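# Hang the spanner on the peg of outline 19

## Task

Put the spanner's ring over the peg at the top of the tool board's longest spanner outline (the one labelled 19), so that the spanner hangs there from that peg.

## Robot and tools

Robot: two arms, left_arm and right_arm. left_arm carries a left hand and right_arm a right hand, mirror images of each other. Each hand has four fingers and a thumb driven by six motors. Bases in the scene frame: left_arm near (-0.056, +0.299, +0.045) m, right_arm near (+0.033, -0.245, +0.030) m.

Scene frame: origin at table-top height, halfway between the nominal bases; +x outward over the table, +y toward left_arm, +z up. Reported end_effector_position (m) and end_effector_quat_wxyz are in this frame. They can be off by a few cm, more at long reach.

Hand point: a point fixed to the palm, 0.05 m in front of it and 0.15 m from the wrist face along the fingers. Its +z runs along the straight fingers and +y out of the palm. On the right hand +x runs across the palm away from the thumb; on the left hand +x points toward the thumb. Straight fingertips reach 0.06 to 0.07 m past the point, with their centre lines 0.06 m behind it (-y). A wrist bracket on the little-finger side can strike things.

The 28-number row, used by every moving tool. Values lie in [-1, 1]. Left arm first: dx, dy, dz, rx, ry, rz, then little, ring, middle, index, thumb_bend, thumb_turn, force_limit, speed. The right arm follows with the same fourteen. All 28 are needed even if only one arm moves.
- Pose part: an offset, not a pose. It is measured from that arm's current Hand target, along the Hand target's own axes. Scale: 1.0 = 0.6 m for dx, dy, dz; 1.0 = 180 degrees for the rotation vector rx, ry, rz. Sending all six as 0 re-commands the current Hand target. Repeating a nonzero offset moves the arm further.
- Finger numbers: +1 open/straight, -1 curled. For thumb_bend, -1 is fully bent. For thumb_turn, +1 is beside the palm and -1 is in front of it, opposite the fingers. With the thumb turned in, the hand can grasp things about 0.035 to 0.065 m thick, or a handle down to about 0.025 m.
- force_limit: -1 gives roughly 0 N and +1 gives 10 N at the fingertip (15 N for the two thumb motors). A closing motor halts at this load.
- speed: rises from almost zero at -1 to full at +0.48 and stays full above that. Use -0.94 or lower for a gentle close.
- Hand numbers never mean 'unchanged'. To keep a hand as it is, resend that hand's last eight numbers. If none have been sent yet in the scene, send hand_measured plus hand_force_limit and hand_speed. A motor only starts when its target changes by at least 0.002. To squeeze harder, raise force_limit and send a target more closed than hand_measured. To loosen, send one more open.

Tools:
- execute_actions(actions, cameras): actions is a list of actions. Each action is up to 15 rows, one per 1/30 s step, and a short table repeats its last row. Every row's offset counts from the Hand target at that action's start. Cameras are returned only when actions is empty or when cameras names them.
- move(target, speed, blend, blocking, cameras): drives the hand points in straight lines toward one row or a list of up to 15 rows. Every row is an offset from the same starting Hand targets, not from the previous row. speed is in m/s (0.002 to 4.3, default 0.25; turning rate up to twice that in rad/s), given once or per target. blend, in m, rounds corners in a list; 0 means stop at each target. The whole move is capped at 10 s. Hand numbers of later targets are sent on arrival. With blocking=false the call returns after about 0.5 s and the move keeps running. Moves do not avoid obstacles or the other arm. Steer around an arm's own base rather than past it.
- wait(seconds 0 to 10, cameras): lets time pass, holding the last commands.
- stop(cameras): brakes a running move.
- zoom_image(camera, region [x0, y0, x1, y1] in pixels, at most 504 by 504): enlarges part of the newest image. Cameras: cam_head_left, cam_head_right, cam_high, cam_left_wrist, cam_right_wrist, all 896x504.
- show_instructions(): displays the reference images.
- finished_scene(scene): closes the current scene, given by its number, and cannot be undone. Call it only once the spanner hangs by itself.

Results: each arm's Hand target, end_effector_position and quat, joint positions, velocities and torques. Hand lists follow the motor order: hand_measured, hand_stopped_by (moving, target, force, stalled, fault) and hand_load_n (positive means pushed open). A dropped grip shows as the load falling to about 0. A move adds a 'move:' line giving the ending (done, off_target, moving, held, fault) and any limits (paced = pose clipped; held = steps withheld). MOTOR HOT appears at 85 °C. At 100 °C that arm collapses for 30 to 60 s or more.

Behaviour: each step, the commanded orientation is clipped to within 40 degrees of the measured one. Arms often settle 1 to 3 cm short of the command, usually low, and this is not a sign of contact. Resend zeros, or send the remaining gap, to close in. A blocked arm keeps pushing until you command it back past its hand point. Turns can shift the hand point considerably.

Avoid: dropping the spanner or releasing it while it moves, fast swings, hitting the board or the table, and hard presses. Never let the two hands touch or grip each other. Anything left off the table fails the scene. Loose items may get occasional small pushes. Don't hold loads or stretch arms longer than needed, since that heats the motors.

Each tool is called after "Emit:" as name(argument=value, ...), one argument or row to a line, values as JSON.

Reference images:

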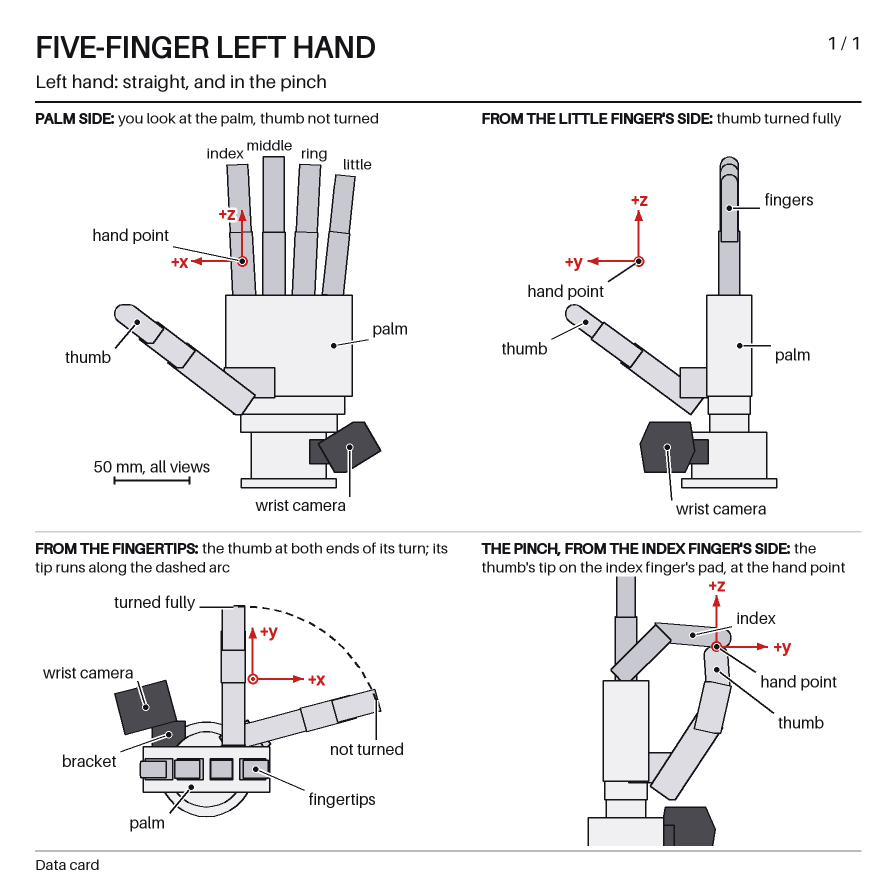

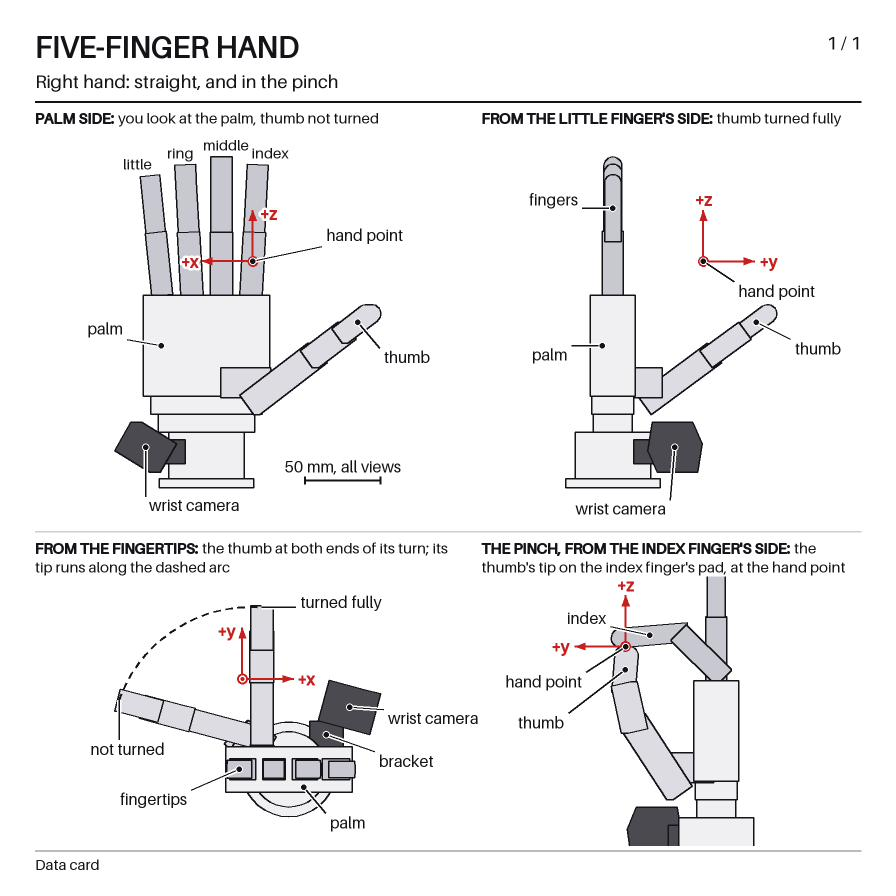

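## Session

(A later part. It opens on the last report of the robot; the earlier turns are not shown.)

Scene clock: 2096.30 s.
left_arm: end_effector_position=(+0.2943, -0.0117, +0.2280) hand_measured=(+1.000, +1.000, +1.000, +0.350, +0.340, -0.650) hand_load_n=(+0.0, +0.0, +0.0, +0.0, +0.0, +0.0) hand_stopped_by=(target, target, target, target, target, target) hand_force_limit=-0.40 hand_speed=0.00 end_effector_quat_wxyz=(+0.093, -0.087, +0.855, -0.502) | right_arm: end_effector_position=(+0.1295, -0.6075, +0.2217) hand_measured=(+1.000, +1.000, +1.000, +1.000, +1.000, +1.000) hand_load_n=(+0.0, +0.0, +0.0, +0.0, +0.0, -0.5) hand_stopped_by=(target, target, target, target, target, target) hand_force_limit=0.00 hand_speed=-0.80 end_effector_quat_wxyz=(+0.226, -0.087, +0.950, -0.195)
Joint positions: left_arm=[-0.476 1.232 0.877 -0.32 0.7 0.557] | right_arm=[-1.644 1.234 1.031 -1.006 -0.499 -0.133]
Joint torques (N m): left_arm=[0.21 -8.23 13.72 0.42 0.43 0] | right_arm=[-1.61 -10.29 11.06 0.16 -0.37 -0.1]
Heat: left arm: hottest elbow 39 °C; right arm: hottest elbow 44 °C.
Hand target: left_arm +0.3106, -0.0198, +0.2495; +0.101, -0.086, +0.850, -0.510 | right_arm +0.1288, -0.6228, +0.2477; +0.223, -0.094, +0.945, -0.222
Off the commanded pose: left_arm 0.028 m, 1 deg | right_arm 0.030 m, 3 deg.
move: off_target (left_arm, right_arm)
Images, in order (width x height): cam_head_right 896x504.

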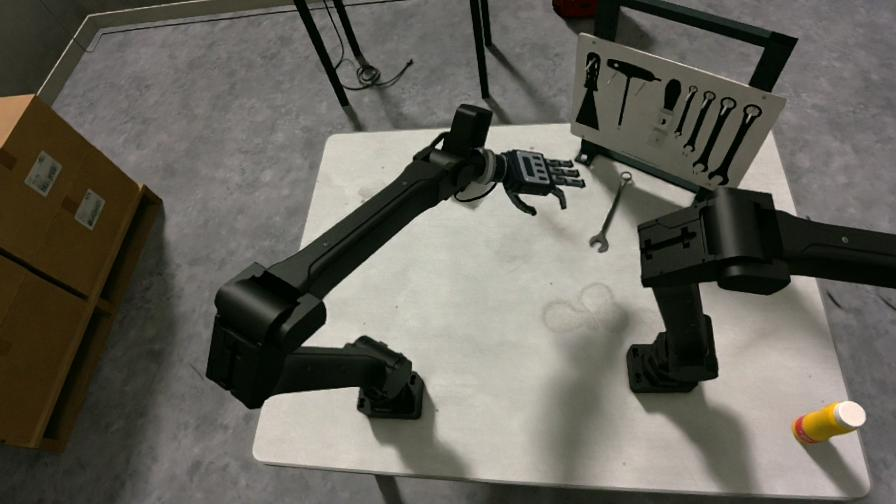

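Emit:
move(
  target=[-0.0142,0.1035,0.3459,0.0149,0.1572,0.0817,1,1,1,0.35,0.34,-0.65,-0.4,0,0,0,0,0,0,0,1,1,1,1,1,1,0,-0.8],
  speed=0.2,
  cameras=["cam_head_right"],
)

Emit:
zoom_image(
  camera="cam_head_right",
  region=[560, 190, 640, 270],
)

Scene clock: 2122.53 s.
left_arm: end_effector_position=(+0.3561, -0.1535, +0.0889) hand_measured=(+1.000, +1.000, +1.000, +0.350, +0.340, -0.650) hand_load_n=(+0.0, -0.5, +0.0, +0.0, +0.0, +0.0) hand_stopped_by=(target, target, target, target, target, target) hand_force_limit=-0.40 hand_speed=0.00 end_effector_quat_wxyz=(-0.054, +0.140, +0.845, -0.513) | right_arm: end_effector_position=(+0.1295, -0.6075, +0.2217) hand_measured=(+1.000, +1.000, +1.000, +1.000, +1.000, +1.000) hand_load_n=(+0.0, +0.0, +0.0, +0.0, +0.0, -0.5) hand_stopped_by=(target, target, target, target, target, target) hand_force_limit=0.00 hand_speed=-0.80 end_effector_quat_wxyz=(+0.226, -0.087, +0.950, -0.195)
Joint positions: left_arm=[-0.606 1.927 1.349 -0.452 0.993 1.007] | right_arm=[-1.644 1.234 1.031 -1.006 -0.499 -0.133]
Joint torques (N m): left_arm=[-0.44 -19.08 11.62 -0.1 0.69 0.2] | right_arm=[-1.49 -10.05 11.06 0.2 -0.39 -0.09]
Heat: left arm: hottest elbow 48 °C; right arm: hottest elbow 44 °C.
Hand target: left_arm +0.3700, -0.1651, +0.1000; -0.043, +0.152, +0.841, -0.518 | right_arm +0.1288, -0.6228, +0.2477; +0.223, -0.094, +0.945, -0.222
Off the commanded pose: left_arm 0.021 m, 2 deg | right_arm 0.030 m, 3 deg.
move: off_target (left_arm, right_arm)
Images, in order (width x height): cam_head_right 896x504.

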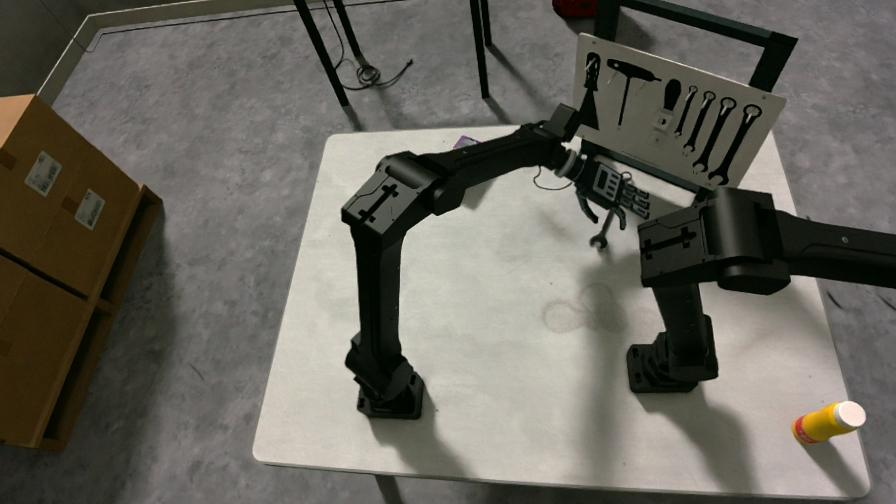

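Scaled by 6.300 from the camera's 896x504 image, which has a finer 1280x720 frame.

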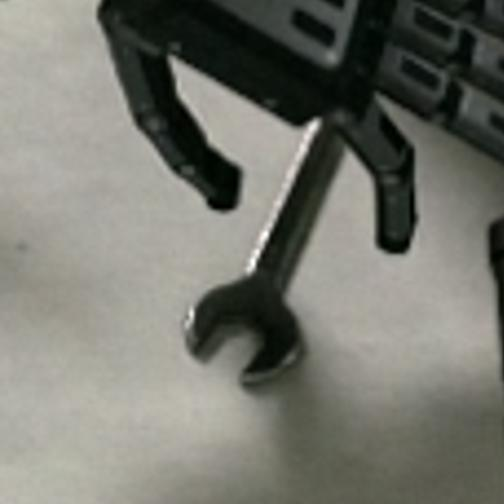

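Emit:
move(
  target=[0.0098,0.0917,0.0580,0,0,0,1,1,1,0.35,0.34,-0.65,-0.4,0,0,0,0,0,0,0,1,1,1,1,1,1,0,-0.8],
  speed=0.12,
  cameras=["cam_head_right"],
)

Emit:
zoom_image(
  camera="cam_head_right",
  region=[560, 190, 640, 270],
)

Scene clock: 2130.17 s.
left_arm: end_effector_position=(+0.3659, -0.1629, +0.0383) hand_measured=(+1.000, +1.000, +1.000, +0.350, +0.340, -0.650) hand_load_n=(+0.0, +0.0, +0.0, +0.0, +0.0, +0.0) hand_stopped_by=(target, target, target, target, target, target) hand_force_limit=-0.40 hand_speed=0.00 end_effector_quat_wxyz=(-0.047, +0.146, +0.843, -0.516) | right_arm: end_effector_position=(+0.1295, -0.6075, +0.2217) hand_measured=(+1.000, +1.000, +1.000, +1.000, +1.000, +1.000) hand_load_n=(+0.0, +0.0, +0.0, +0.0, +0.0, +0.0) hand_stopped_by=(target, target, target, target, target, target) hand_force_limit=0.00 hand_speed=-0.80 end_effector_quat_wxyz=(+0.226, -0.087, +0.950, -0.195)
Joint positions: left_arm=[-0.61 2.025 1.349 -0.333 0.991 1.008] | right_arm=[-1.644 1.234 1.031 -1.006 -0.499 -0.133]
Joint torques (N m): left_arm=[-0.73 -19.66 8.09 1.09 0.58 0.08] | right_arm=[-1.44 -10.17 11 0.2 -0.39 -0.1]
Heat: left arm: hottest elbow 48 °C; right arm: hottest elbow 44 °C.
Hand target: left_arm +0.3680, -0.1703, +0.0348; -0.043, +0.152, +0.841, -0.518 | right_arm +0.1288, -0.6228, +0.2477; +0.223, -0.094, +0.945, -0.222
Off the commanded pose: left_arm 0.008 m, 1 deg | right_arm 0.030 m, 3 deg.
move: off_target (right_arm)
Images, in order (width x height): cam_head_right 896x504.

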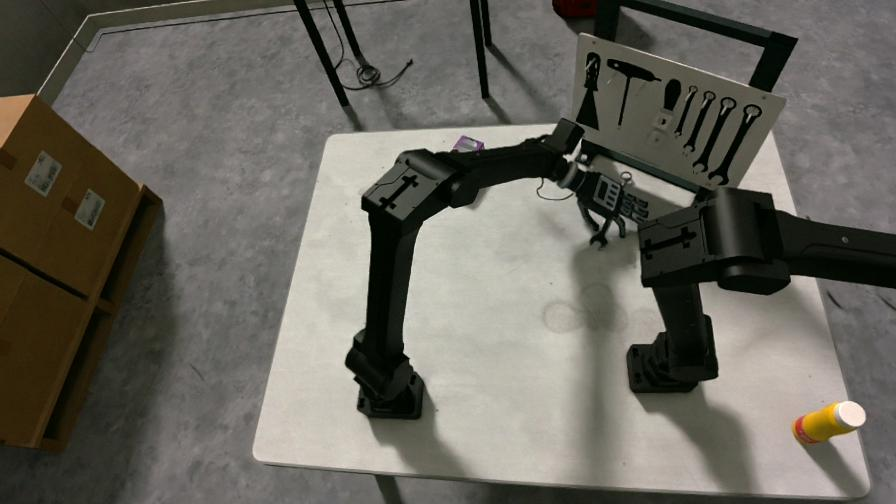

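Scaled by 6.300 from the camera's 896x504 image, which has a finer 1280x720 frame.

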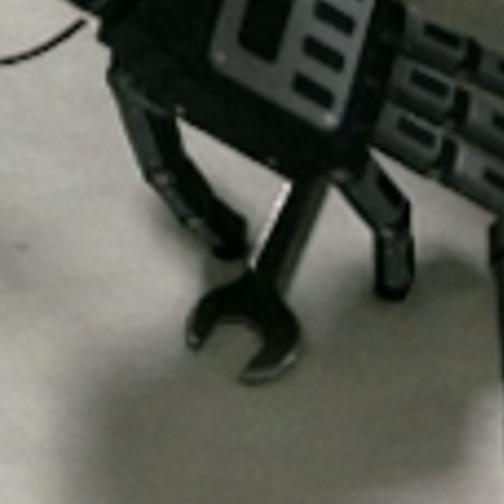

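Emit:
execute_actions(
  actions=[
    [[0,0,0,0,0,0,1,1,1,-0.12,0.34,-0.65,-0.6,-0.5,0,0,0,0,0,0,1,1,1,1,1,1,0,-0.8]],
    [[0,0,0,0,0,0,1,1,1,-0.12,0.34,-0.65,-0.6,-0.5,0,0,0,0,0,0,1,1,1,1,1,1,0,-0.8]],
  ],
  cameras=["cam_head_right"],
)

Emit:
zoom_image(
  camera="cam_head_right",
  region=[560, 190, 640, 270],
)

Scene clock: 2135.07 s.
left_arm: end_effector_position=(+0.3653, -0.1634, +0.0384) hand_measured=(+1.000, +1.000, +1.000, -0.120, +0.340, -0.650) hand_load_n=(+0.0, +0.0, +0.0, +0.0, +0.0, +0.0) hand_stopped_by=(target, target, target, target, target, target) hand_force_limit=-0.60 hand_speed=-0.50 end_effector_quat_wxyz=(-0.047, +0.147, +0.843, -0.516) | right_arm: end_effector_position=(+0.1295, -0.6075, +0.2217) hand_measured=(+1.000, +1.000, +1.000, +1.000, +1.000, +1.000) hand_load_n=(+0.0, +0.0, +0.0, +0.0, +0.0, -0.5) hand_stopped_by=(target, target, target, target, target, target) hand_force_limit=0.00 hand_speed=-0.80 end_effector_quat_wxyz=(+0.226, -0.087, +0.950, -0.195)
Joint positions: left_arm=[-0.611 2.025 1.349 -0.333 0.992 1.008] | right_arm=[-1.644 1.234 1.031 -1.006 -0.499 -0.133]
Joint torques (N m): left_arm=[-0.62 -19.78 8.03 1.18 0.56 0.08] | right_arm=[-1.38 -10.23 11.06 0.18 -0.37 -0.07]
Heat: left arm: hottest elbow 47 °C; right arm: hottest elbow 44 °C.
Hand target: left_arm +0.3679, -0.1703, +0.0348; -0.043, +0.152, +0.841, -0.518 | right_arm +0.1288, -0.6228, +0.2477; +0.223, -0.094, +0.945, -0.222
Off the commanded pose: left_arm 0.008 m, 1 deg | right_arm 0.030 m, 3 deg.
Step readings (end_effector_position of left_arm | right_arm):
0: (+0.3657, -0.1630, +0.0383) | (+0.1295, -0.6075, +0.2217)
1: (+0.3657, -0.1630, +0.0383) | (+0.1295, -0.6075, +0.2217)
2: (+0.3657, -0.1630, +0.0383) | (+0.1295, -0.6075, +0.2217)
4: (+0.3657, -0.1630, +0.0383) | (+0.1295, -0.6075, +0.2217)
8: (+0.3655, -0.1632, +0.0384) | (+0.1295, -0.6075, +0.2217)
15: (+0.3653, -0.1634, +0.0384) | (+0.1295, -0.6075, +0.2217)
16: (+0.3653, -0.1634, +0.0384) | (+0.1295, -0.6075, +0.2217)
17: (+0.3653, -0.1634, +0.0384) | (+0.1295, -0.6075, +0.2217)
19: (+0.3653, -0.1634, +0.0384) | (+0.1295, -0.6075, +0.2217)
23: (+0.3653, -0.1634, +0.0384) | (+0.1295, -0.6075, +0.2217)
30: (+0.3653, -0.1634, +0.0384) | (+0.1295, -0.6075, +0.2217)
Images, in order (width x height): cam_head_right 896x504.

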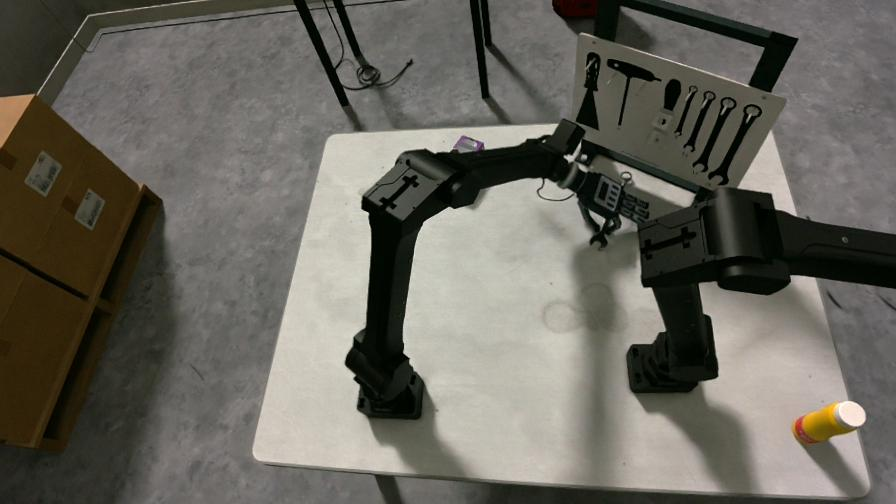

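Scaled by 6.300 from the camera's 896x504 image, which has a finer 1280x720 frame.

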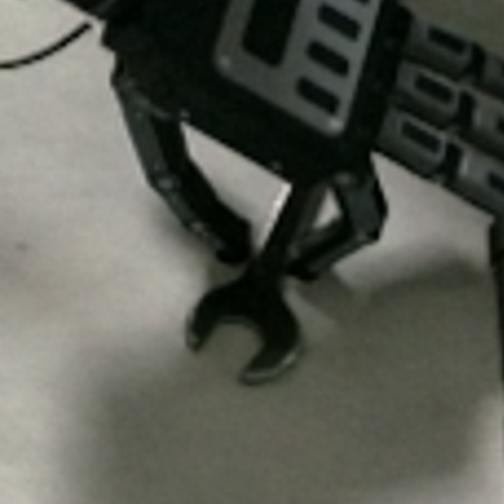

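Emit:
move(
  target=[0.2153,-0.0241,-0.0045,0,0,0,1,1,1,-0.12,0.34,-0.65,-0.6,-0.5,0,0,0,0,0,0,1,1,1,1,1,1,0,-0.8],
  speed=0.08,
  cameras=["cam_head_right"],
)

Scene clock: 2139.57 s.
left_arm: end_effector_position=(+0.2470, -0.1332, +0.0334) hand_measured=(+1.000, +1.000, +1.000, -0.120, +0.340, -0.650) hand_load_n=(+0.0, +0.0, +0.0, +0.0, +0.0, -0.5) hand_stopped_by=(target, target, target, target, target, target) hand_force_limit=-0.60 hand_speed=-0.50 end_effector_quat_wxyz=(-0.046, +0.150, +0.843, -0.515) | right_arm: end_effector_position=(+0.1295, -0.6075, +0.2217) hand_measured=(+1.000, +1.000, +1.000, +1.000, +1.000, +1.000) hand_load_n=(+0.0, +0.0, +0.0, +0.0, +0.0, -0.5) hand_stopped_by=(target, target, target, target, target, target) hand_force_limit=0.00 hand_speed=-0.80 end_effector_quat_wxyz=(+0.226, -0.087, +0.950, -0.195)
Joint positions: left_arm=[-0.7 1.812 0.954 -0.05 0.939 0.889] | right_arm=[-1.644 1.234 1.031 -1.006 -0.499 -0.133]
Joint torques (N m): left_arm=[-0.73 -17.49 5.27 1.22 0.5 0.01] | right_arm=[-1.49 -10.23 11.07 0.23 -0.39 -0.09]
Heat: left arm: hottest elbow 46 °C; right arm: hottest elbow 44 °C.
Hand target: left_arm +0.2430, -0.1352, +0.0381; -0.043, +0.152, +0.841, -0.518 | right_arm +0.1288, -0.6228, +0.2477; +0.223, -0.094, +0.945, -0.222
Off the commanded pose: left_arm 0.007 m, 1 deg | right_arm 0.030 m, 3 deg.
move: off_target (right_arm)
Images, in order (width x height): cam_head_right 896x504.

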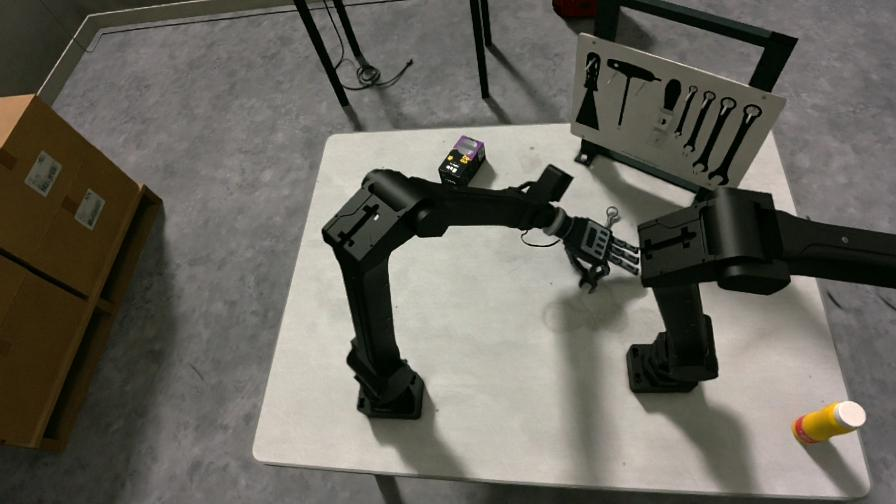

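Emit:
move(
  target=[
    [0.0705,0.0085,-0.0294,0,0,0,1,1,1,-0.12,0.34,-0.65,-0.6,-0.5,0,0,0,0,0,0,1,1,1,1,1,1,0,-0.8],
    [0.0700,0.0080,-0.0290,0,0,0,1,1,1,0.35,0.34,-0.65,-0.6,-0.3,0,0,0,0,0,0,1,1,1,1,1,1,0,-0.8],
    [0.0620,-0.0950,-0.0830,0,0,0,1,1,1,0.351,0.34,-0.65,-0.6,-0.3,0,0,0,0,0,0,1,1,1,1,1,1,0,-0.8],
  ],
  speed=0.08,
  cameras=["cam_head_right"],
)

Emit:
zoom_image(
  camera="cam_head_right",
  region=[530, 190, 640, 320],
)

Scene clock: 2146.87 s.
left_arm: end_effector_position=(+0.1951, -0.0911, +0.0872) hand_measured=(+1.000, +1.000, +1.000, +0.352, +0.340, -0.650) hand_load_n=(+0.0, +0.0, +0.0, +0.0, +0.0, +0.0) hand_stopped_by=(target, target, target, target, target, target) hand_force_limit=-0.60 hand_speed=-0.30 end_effector_quat_wxyz=(-0.057, +0.143, +0.847, -0.509) | right_arm: end_effector_position=(+0.1295, -0.6075, +0.2217) hand_measured=(+1.000, +1.000, +1.000, +1.000, +1.000, +1.000) hand_load_n=(+0.0, +0.0, +0.0, -0.5, +0.0, -0.5) hand_stopped_by=(target, target, target, target, target, target) hand_force_limit=0.00 hand_speed=-0.80 end_effector_quat_wxyz=(+0.226, -0.087, +0.950, -0.195)
Joint positions: left_arm=[-0.701 1.566 0.814 -0.181 0.939 0.884] | right_arm=[-1.644 1.234 1.031 -1.006 -0.499 -0.133]
Joint torques (N m): left_arm=[-0.62 -14.04 10.22 0.02 0.52 0.03] | right_arm=[-1.61 -10.34 11.02 0.18 -0.38 -0.09]
Heat: left arm: hottest elbow 44 °C; right arm: hottest elbow 44 °C.
Hand target: left_arm +0.2069, -0.1051, +0.1082; -0.044, +0.152, +0.841, -0.518 | right_arm +0.1288, -0.6228, +0.2477; +0.223, -0.094, +0.945, -0.222
Off the commanded pose: left_arm 0.028 m, 2 deg | right_arm 0.030 m, 3 deg.
move: off_target (left_arm, right_arm); target 3's new numbers were sent with left_arm's hand 0.028 m and 2 deg from that target
Images, in order (width x height): cam_head_right 896x504.

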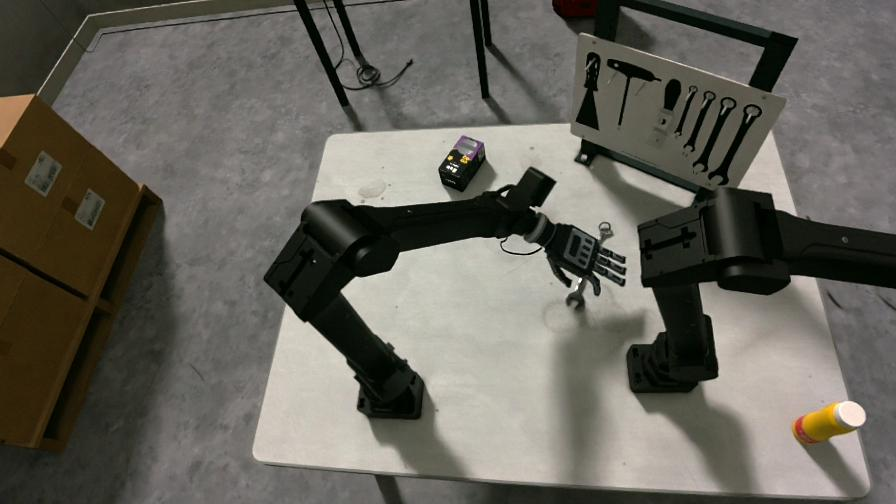

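Scaled by 3.877 from the camera's 896x504 image, which has a finer 1280x720 frame.

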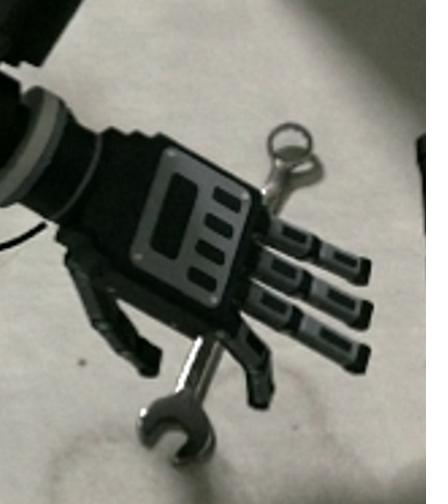

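Emit:
move(
  target=[-0.2912,0.0333,0.0370,0,0,0,1,1,1,0.35,0.34,-0.65,-0.4,0,0,0,0,0,0,0,1,1,1,1,1,1,0,-0.8],
  speed=0.2,
  cameras=["cam_head_right","cam_left_wrist"],
)

Emit:
zoom_image(
  camera="cam_head_right",
  region=[570, 190, 630, 250],
)

Scene clock: 2155.90 s.
left_arm: end_effector_position=(+0.3573, -0.1609, +0.0908) hand_measured=(+1.000, +1.000, +1.000, +0.350, +0.340, -0.650) hand_load_n=(+0.0, +0.0, +0.0, +0.0, +0.0, +0.0) hand_stopped_by=(target, target, target, target, target, target) hand_force_limit=-0.40 hand_speed=0.00 end_effector_quat_wxyz=(-0.051, +0.146, +0.843, -0.515) | right_arm: end_effector_position=(+0.1295, -0.6075, +0.2217) hand_measured=(+1.000, +1.000, +1.000, +1.000, +1.000, +1.000) hand_load_n=(+0.0, +0.0, +0.0, +0.0, -0.5, +0.0) hand_stopped_by=(target, target, target, target, target, target) hand_force_limit=0.00 hand_speed=-0.80 end_effector_quat_wxyz=(+0.226, -0.087, +0.950, -0.195)
Joint positions: left_arm=[-0.615 1.932 1.361 -0.441 0.992 1.003] | right_arm=[-1.644 1.234 1.031 -1.006 -0.499 -0.133]
Joint torques (N m): left_arm=[0.38 -18.43 11.34 -0.09 0.69 0.22] | right_arm=[-1.79 -10.23 11.03 0.16 -0.39 -0.09]
Heat: left arm: hottest elbow 44 °C; right arm: hottest elbow 44 °C.
Hand target: left_arm +0.3720, -0.1682, +0.0950; -0.043, +0.152, +0.841, -0.518 | right_arm +0.1288, -0.6228, +0.2477; +0.223, -0.094, +0.945, -0.222
Off the commanded pose: left_arm 0.017 m, 1 deg | right_arm 0.030 m, 3 deg.
move: off_target (left_arm, right_arm)
camera_calibration:
cam_left_wrist: T_world_to_cam=[[-0.458936, -0.36972, 0.807889, 0.0381194], [-0.644236, 0.764658, -0.0160342, 0.357087], [-0.611831, -0.52783, -0.589116, 0.296586], [0, 0, 0, 1]] pos_world=[0.429004, -0.102409, 0.149653]
Images, in order (width x height): cam_head_right 896x504, cam_left_wrist 896x504.

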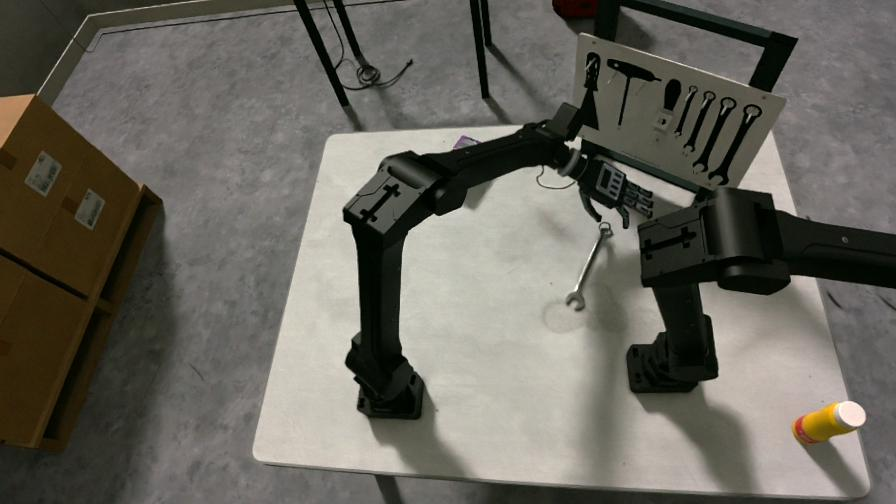

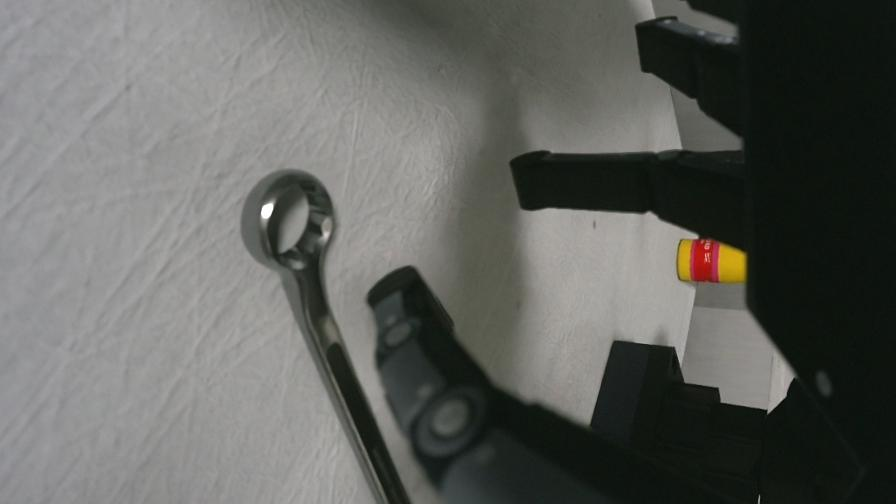

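Scaled by 8.400 from the camera's 896x504 image, which has a finer 1280x720 frame.

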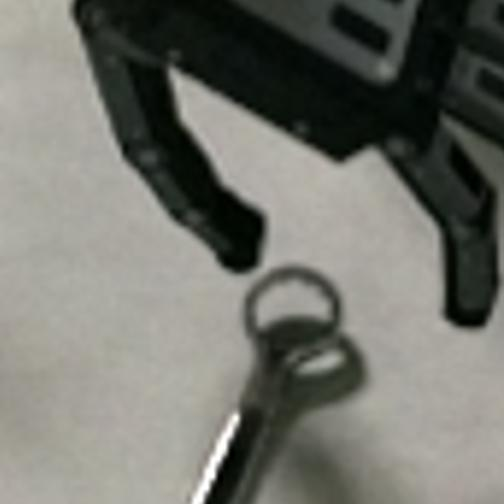

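Emit:
move(
  target=[0.0067,0.0603,0.0279,0,0,0,1,1,1,0.35,0.34,-0.65,-0.4,0,0,0,0,0,0,0,1,1,1,1,1,1,0,-0.8],
  speed=0.12,
  cameras=["cam_head_right","cam_left_wrist"],
)

Emit:
zoom_image(
  camera="cam_head_right",
  region=[570, 190, 630, 250],
)

Emit:
zoom_image(
  camera="cam_left_wrist",
  region=[300, 80, 600, 420],
)

Scene clock: 2168.10 s.
left_arm: end_effector_position=(+0.3611, -0.1635, +0.0583) hand_measured=(+1.000, +1.000, +1.000, +0.350, +0.340, -0.650) hand_load_n=(+0.0, +0.0, +0.0, +0.0, +0.0, +0.0) hand_stopped_by=(target, target, target, target, target, target) hand_force_limit=-0.40 hand_speed=0.00 end_effector_quat_wxyz=(-0.054, +0.146, +0.843, -0.514) | right_arm: end_effector_position=(+0.1295, -0.6075, +0.2217) hand_measured=(+1.000, +1.000, +1.000, +1.000, +1.000, +1.000) hand_load_n=(+0.0, +0.0, +0.0, +0.0, +0.0, +0.0) hand_stopped_by=(target, target, target, target, target, target) hand_force_limit=0.00 hand_speed=-0.80 end_effector_quat_wxyz=(+0.226, -0.087, +0.950, -0.195)
Joint positions: left_arm=[-0.615 1.993 1.361 -0.391 0.994 1.01] | right_arm=[-1.644 1.234 1.031 -1.006 -0.499 -0.133]
Joint torques (N m): left_arm=[0.62 -19.43 8.59 1.16 0.68 0.19] | right_arm=[-1.73 -10.23 11.04 0.13 -0.38 -0.1]
Heat: left arm: hottest elbow 44 °C; right arm: hottest elbow 44 °C.
Hand target: left_arm +0.3720, -0.1663, +0.0551; -0.043, +0.152, +0.841, -0.518 | right_arm +0.1288, -0.6228, +0.2477; +0.223, -0.094, +0.945, -0.222
Off the commanded pose: left_arm 0.012 m, 1 deg | right_arm 0.030 m, 3 deg.
move: off_target (left_arm, right_arm)
camera_calibration:
cam_left_wrist: T_world_to_cam=[[-0.457025, -0.370436, 0.808644, 0.0642066], [-0.641221, 0.767278, -0.0109159, 0.360073], [-0.616412, -0.523509, -0.588197, 0.280593], [0, 0, 0, 1]] pos_world=[0.433191, -0.105599, 0.117054]
Images, in order (width x height): cam_head_right 896x504, cam_left_wrist 896x504.

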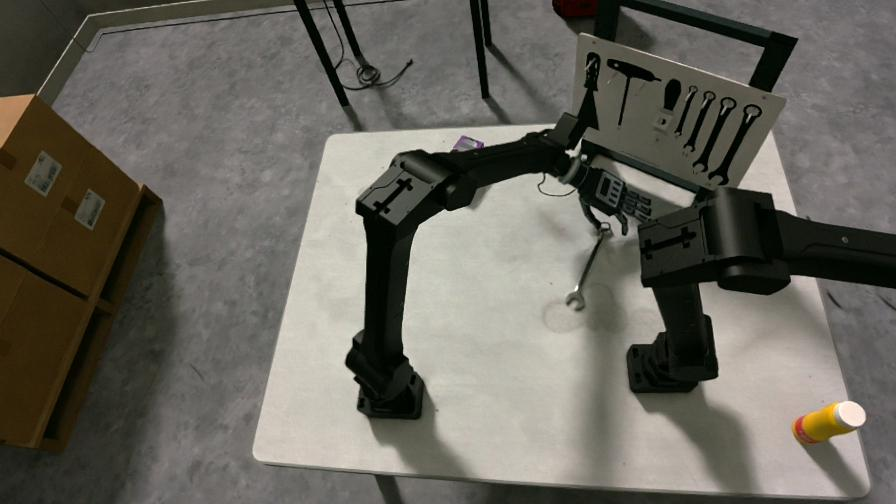

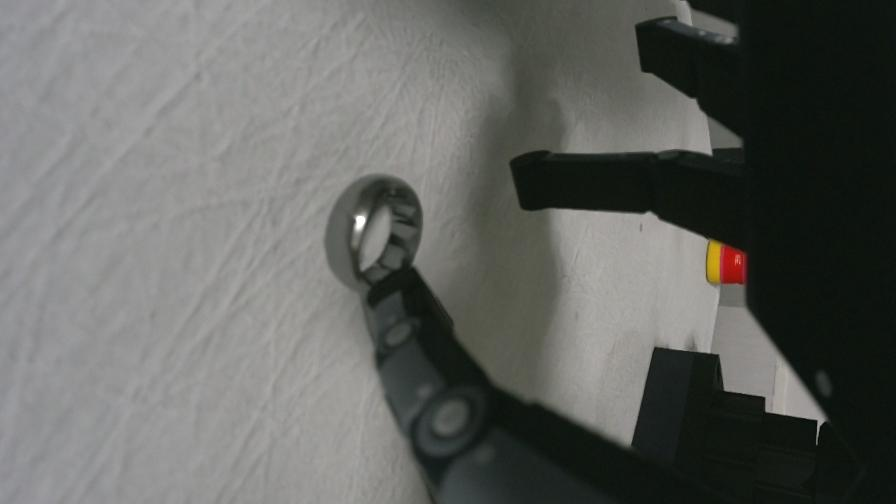

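Scaled by 8.400 from the camera's 896x504 image, which has a finer 1280x720 frame.

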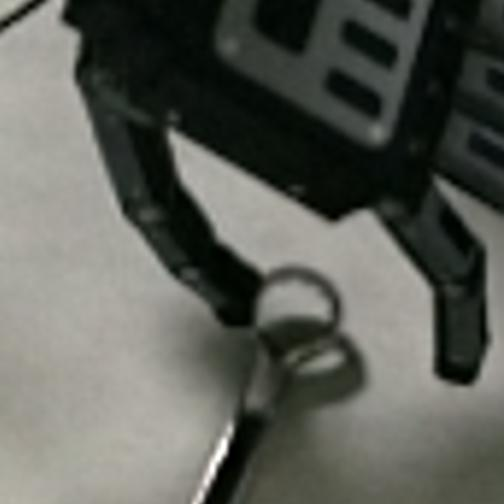

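Scaled by 1.482 from the camera's 896x504 image, which has a finer 1280x720 frame.

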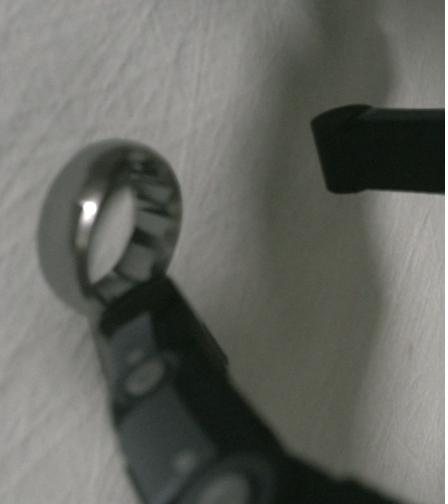

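Emit:
move(
  target=[-0.0012,0.0308,0.0082,0,0,0,1,1,1,0.35,0.34,-0.65,-0.4,0,0,0,0,0,0,0,1,1,1,1,1,1,0,-0.8],
  speed=0.08,
  cameras=["cam_head_right","cam_left_wrist"],
)

Emit:
zoom_image(
  camera="cam_head_right",
  region=[570, 190, 630, 250],
)

Emit:
zoom_image(
  camera="cam_left_wrist",
  region=[300, 80, 600, 420],
)

Scene clock: 2174.63 s.
left_arm: end_effector_position=(+0.3662, -0.1619, +0.0448) hand_measured=(+1.000, +1.000, +1.000, +0.350, +0.340, -0.650) hand_load_n=(+0.0, +0.0, +0.0, +0.0, +0.0, +0.0) hand_stopped_by=(target, target, target, target, target, target) hand_force_limit=-0.40 hand_speed=0.00 end_effector_quat_wxyz=(-0.050, +0.148, +0.842, -0.515) | right_arm: end_effector_position=(+0.1295, -0.6075, +0.2217) hand_measured=(+1.000, +1.000, +1.000, +1.000, +1.000, +1.000) hand_load_n=(+0.0, +0.0, +0.0, +0.0, +0.0, -0.5) hand_stopped_by=(target, target, target, target, target, target) hand_force_limit=0.00 hand_speed=-0.80 end_effector_quat_wxyz=(+0.226, -0.087, +0.950, -0.195)
Joint positions: left_arm=[-0.608 2.019 1.361 -0.366 0.997 1.021] | right_arm=[-1.644 1.234 1.031 -1.006 -0.499 -0.133]
Joint torques (N m): left_arm=[0.56 -18.73 8.1 1.18 0.7 0.21] | right_arm=[-1.67 -10.29 11.1 0.23 -0.38 -0.1]
Heat: left arm: hottest elbow 43 °C; right arm: hottest elbow 44 °C.
Hand target: left_arm +0.3753, -0.1631, +0.0364; -0.044, +0.152, +0.841, -0.518 | right_arm +0.1288, -0.6228, +0.2477; +0.223, -0.094, +0.945, -0.222
Off the commanded pose: left_arm 0.012 m, 1 deg | right_arm 0.030 m, 3 deg.
move: off_target (left_arm, right_arm)
camera_calibration:
cam_left_wrist: T_world_to_cam=[[-0.462771, -0.3666, 0.807123, 0.0809721], [-0.640956, 0.767344, -0.0189656, 0.362206], [-0.612388, -0.526107, -0.590078, 0.27494], [0, 0, 0, 1]] pos_world=[0.438, -0.103604, 0.103751]
Images, in order (width x height): cam_head_right 896x504, cam_left_wrist 896x504.

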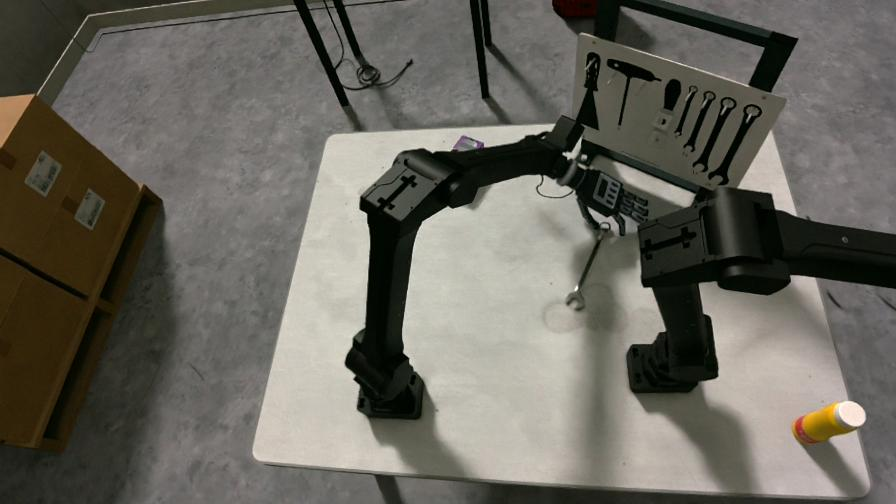

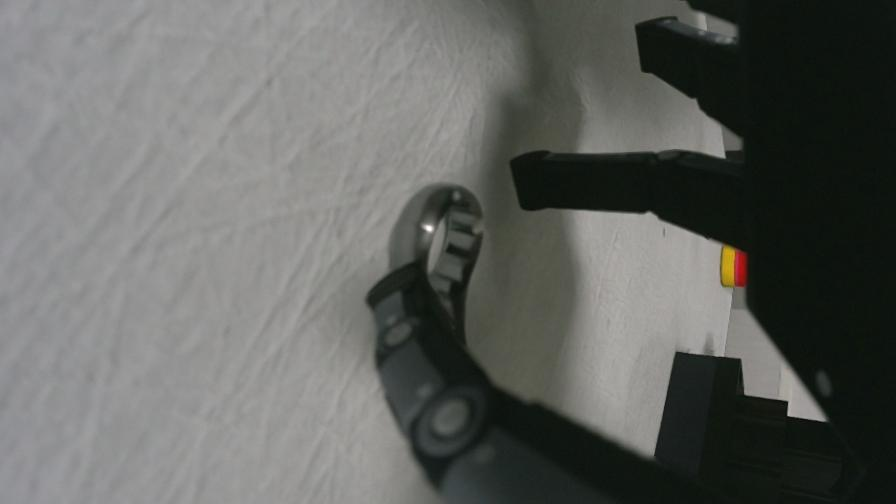

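Scaled by 8.400 from the camera's 896x504 image, which has a finer 1280x720 frame.

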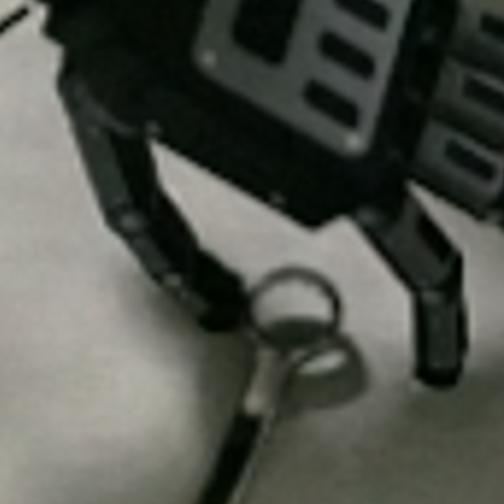

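Scaled by 1.482 from the camera's 896x504 image, which has a finer 1280x720 frame.

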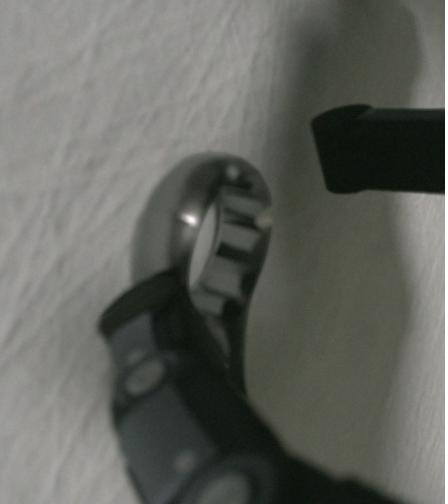

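Emit:
move(
  target=[0.0082,0.0088,0.0033,0,0,0,1,1,1,0.35,0.34,-0.65,-0.4,0,0,0,0,0,0,0,1,1,1,1,1,1,0,-0.8],
  speed=0.08,
  cameras=["cam_head_right","cam_left_wrist"],
)

Emit:
zoom_image(
  camera="cam_head_right",
  region=[570, 190, 630, 250],
)

Emit:
zoom_image(
  camera="cam_left_wrist",
  region=[300, 80, 600, 420],
)

Scene clock: 2178.20 s.
left_arm: end_effector_position=(+0.3697, -0.1642, +0.0460) hand_measured=(+1.000, +1.000, +1.000, +0.350, +0.340, -0.650) hand_load_n=(+0.0, +0.0, +0.0, +0.0, +0.0, +0.0) hand_stopped_by=(target, target, target, target, target, target) hand_force_limit=-0.40 hand_speed=0.00 end_effector_quat_wxyz=(-0.043, +0.153, +0.840, -0.519) | right_arm: end_effector_position=(+0.1295, -0.6075, +0.2217) hand_measured=(+1.000, +1.000, +1.000, +1.000, +1.000, +1.000) hand_load_n=(+0.5, +0.0, +0.0, +0.0, +0.0, -0.5) hand_stopped_by=(target, target, target, target, target, target) hand_force_limit=0.00 hand_speed=-0.80 end_effector_quat_wxyz=(+0.226, -0.087, +0.950, -0.195)
Joint positions: left_arm=[-0.608 2.019 1.361 -0.347 0.997 1.022] | right_arm=[-1.644 1.234 1.031 -1.006 -0.499 -0.133]
Joint torques (N m): left_arm=[0.5 -18.96 6.74 1.29 0.67 0.18] | right_arm=[-1.55 -10.34 11.07 0.16 -0.38 -0.09]
Heat: left arm: hottest elbow 43 °C; right arm: hottest elbow 44 °C.
Hand target: left_arm +0.3713, -0.1611, +0.0304; -0.044, +0.152, +0.841, -0.518 | right_arm +0.1288, -0.6228, +0.2477; +0.223, -0.094, +0.945, -0.222
Off the commanded pose: left_arm 0.016 m, 0 deg | right_arm 0.030 m, 3 deg.
move: off_target (left_arm, right_arm)
camera_calibration:
cam_left_wrist: T_world_to_cam=[[-0.476673, -0.357324, 0.803183, 0.0876125], [-0.640155, 0.767277, -0.0385689, 0.366812], [-0.602482, -0.532546, -0.594483, 0.271944], [0, 0, 0, 1]] pos_world=[0.44042, -0.105318, 0.105445]
Images, in order (width x height): cam_head_right 896x504, cam_left_wrist 896x504.

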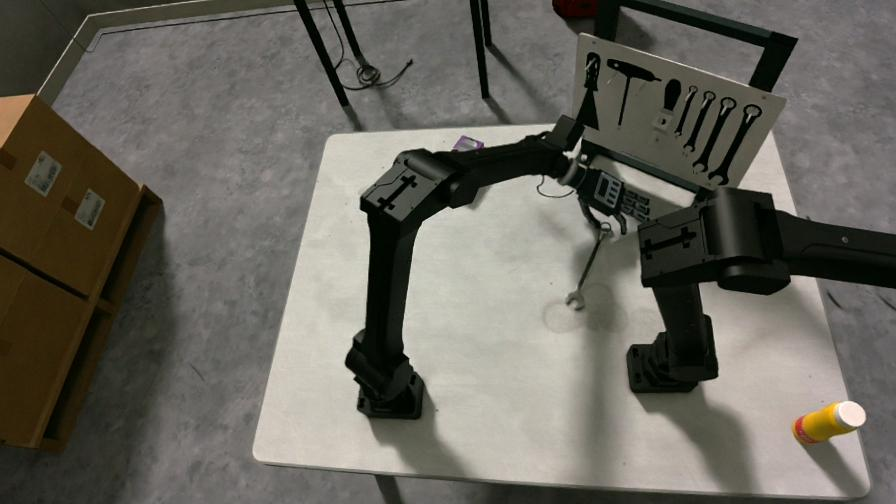

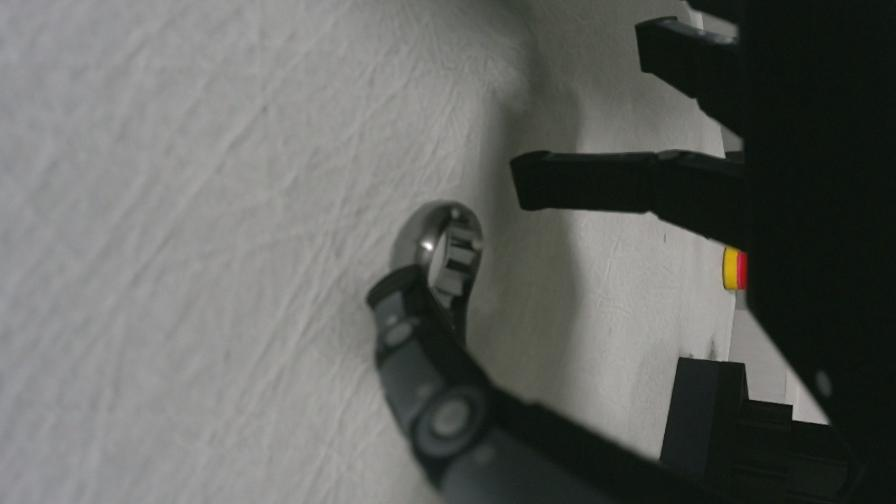

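Scaled by 8.400 from the camera's 896x504 image, which has a finer 1280x720 frame.

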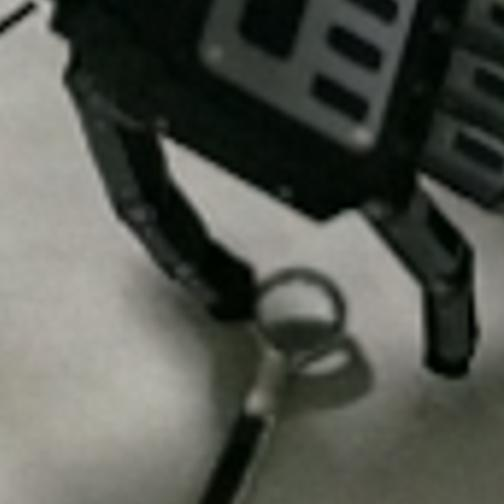

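Scaled by 1.482 from the camera's 896x504 image, which has a finer 1280x720 frame.

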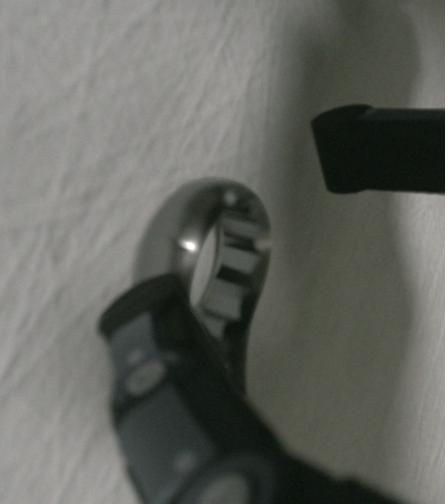

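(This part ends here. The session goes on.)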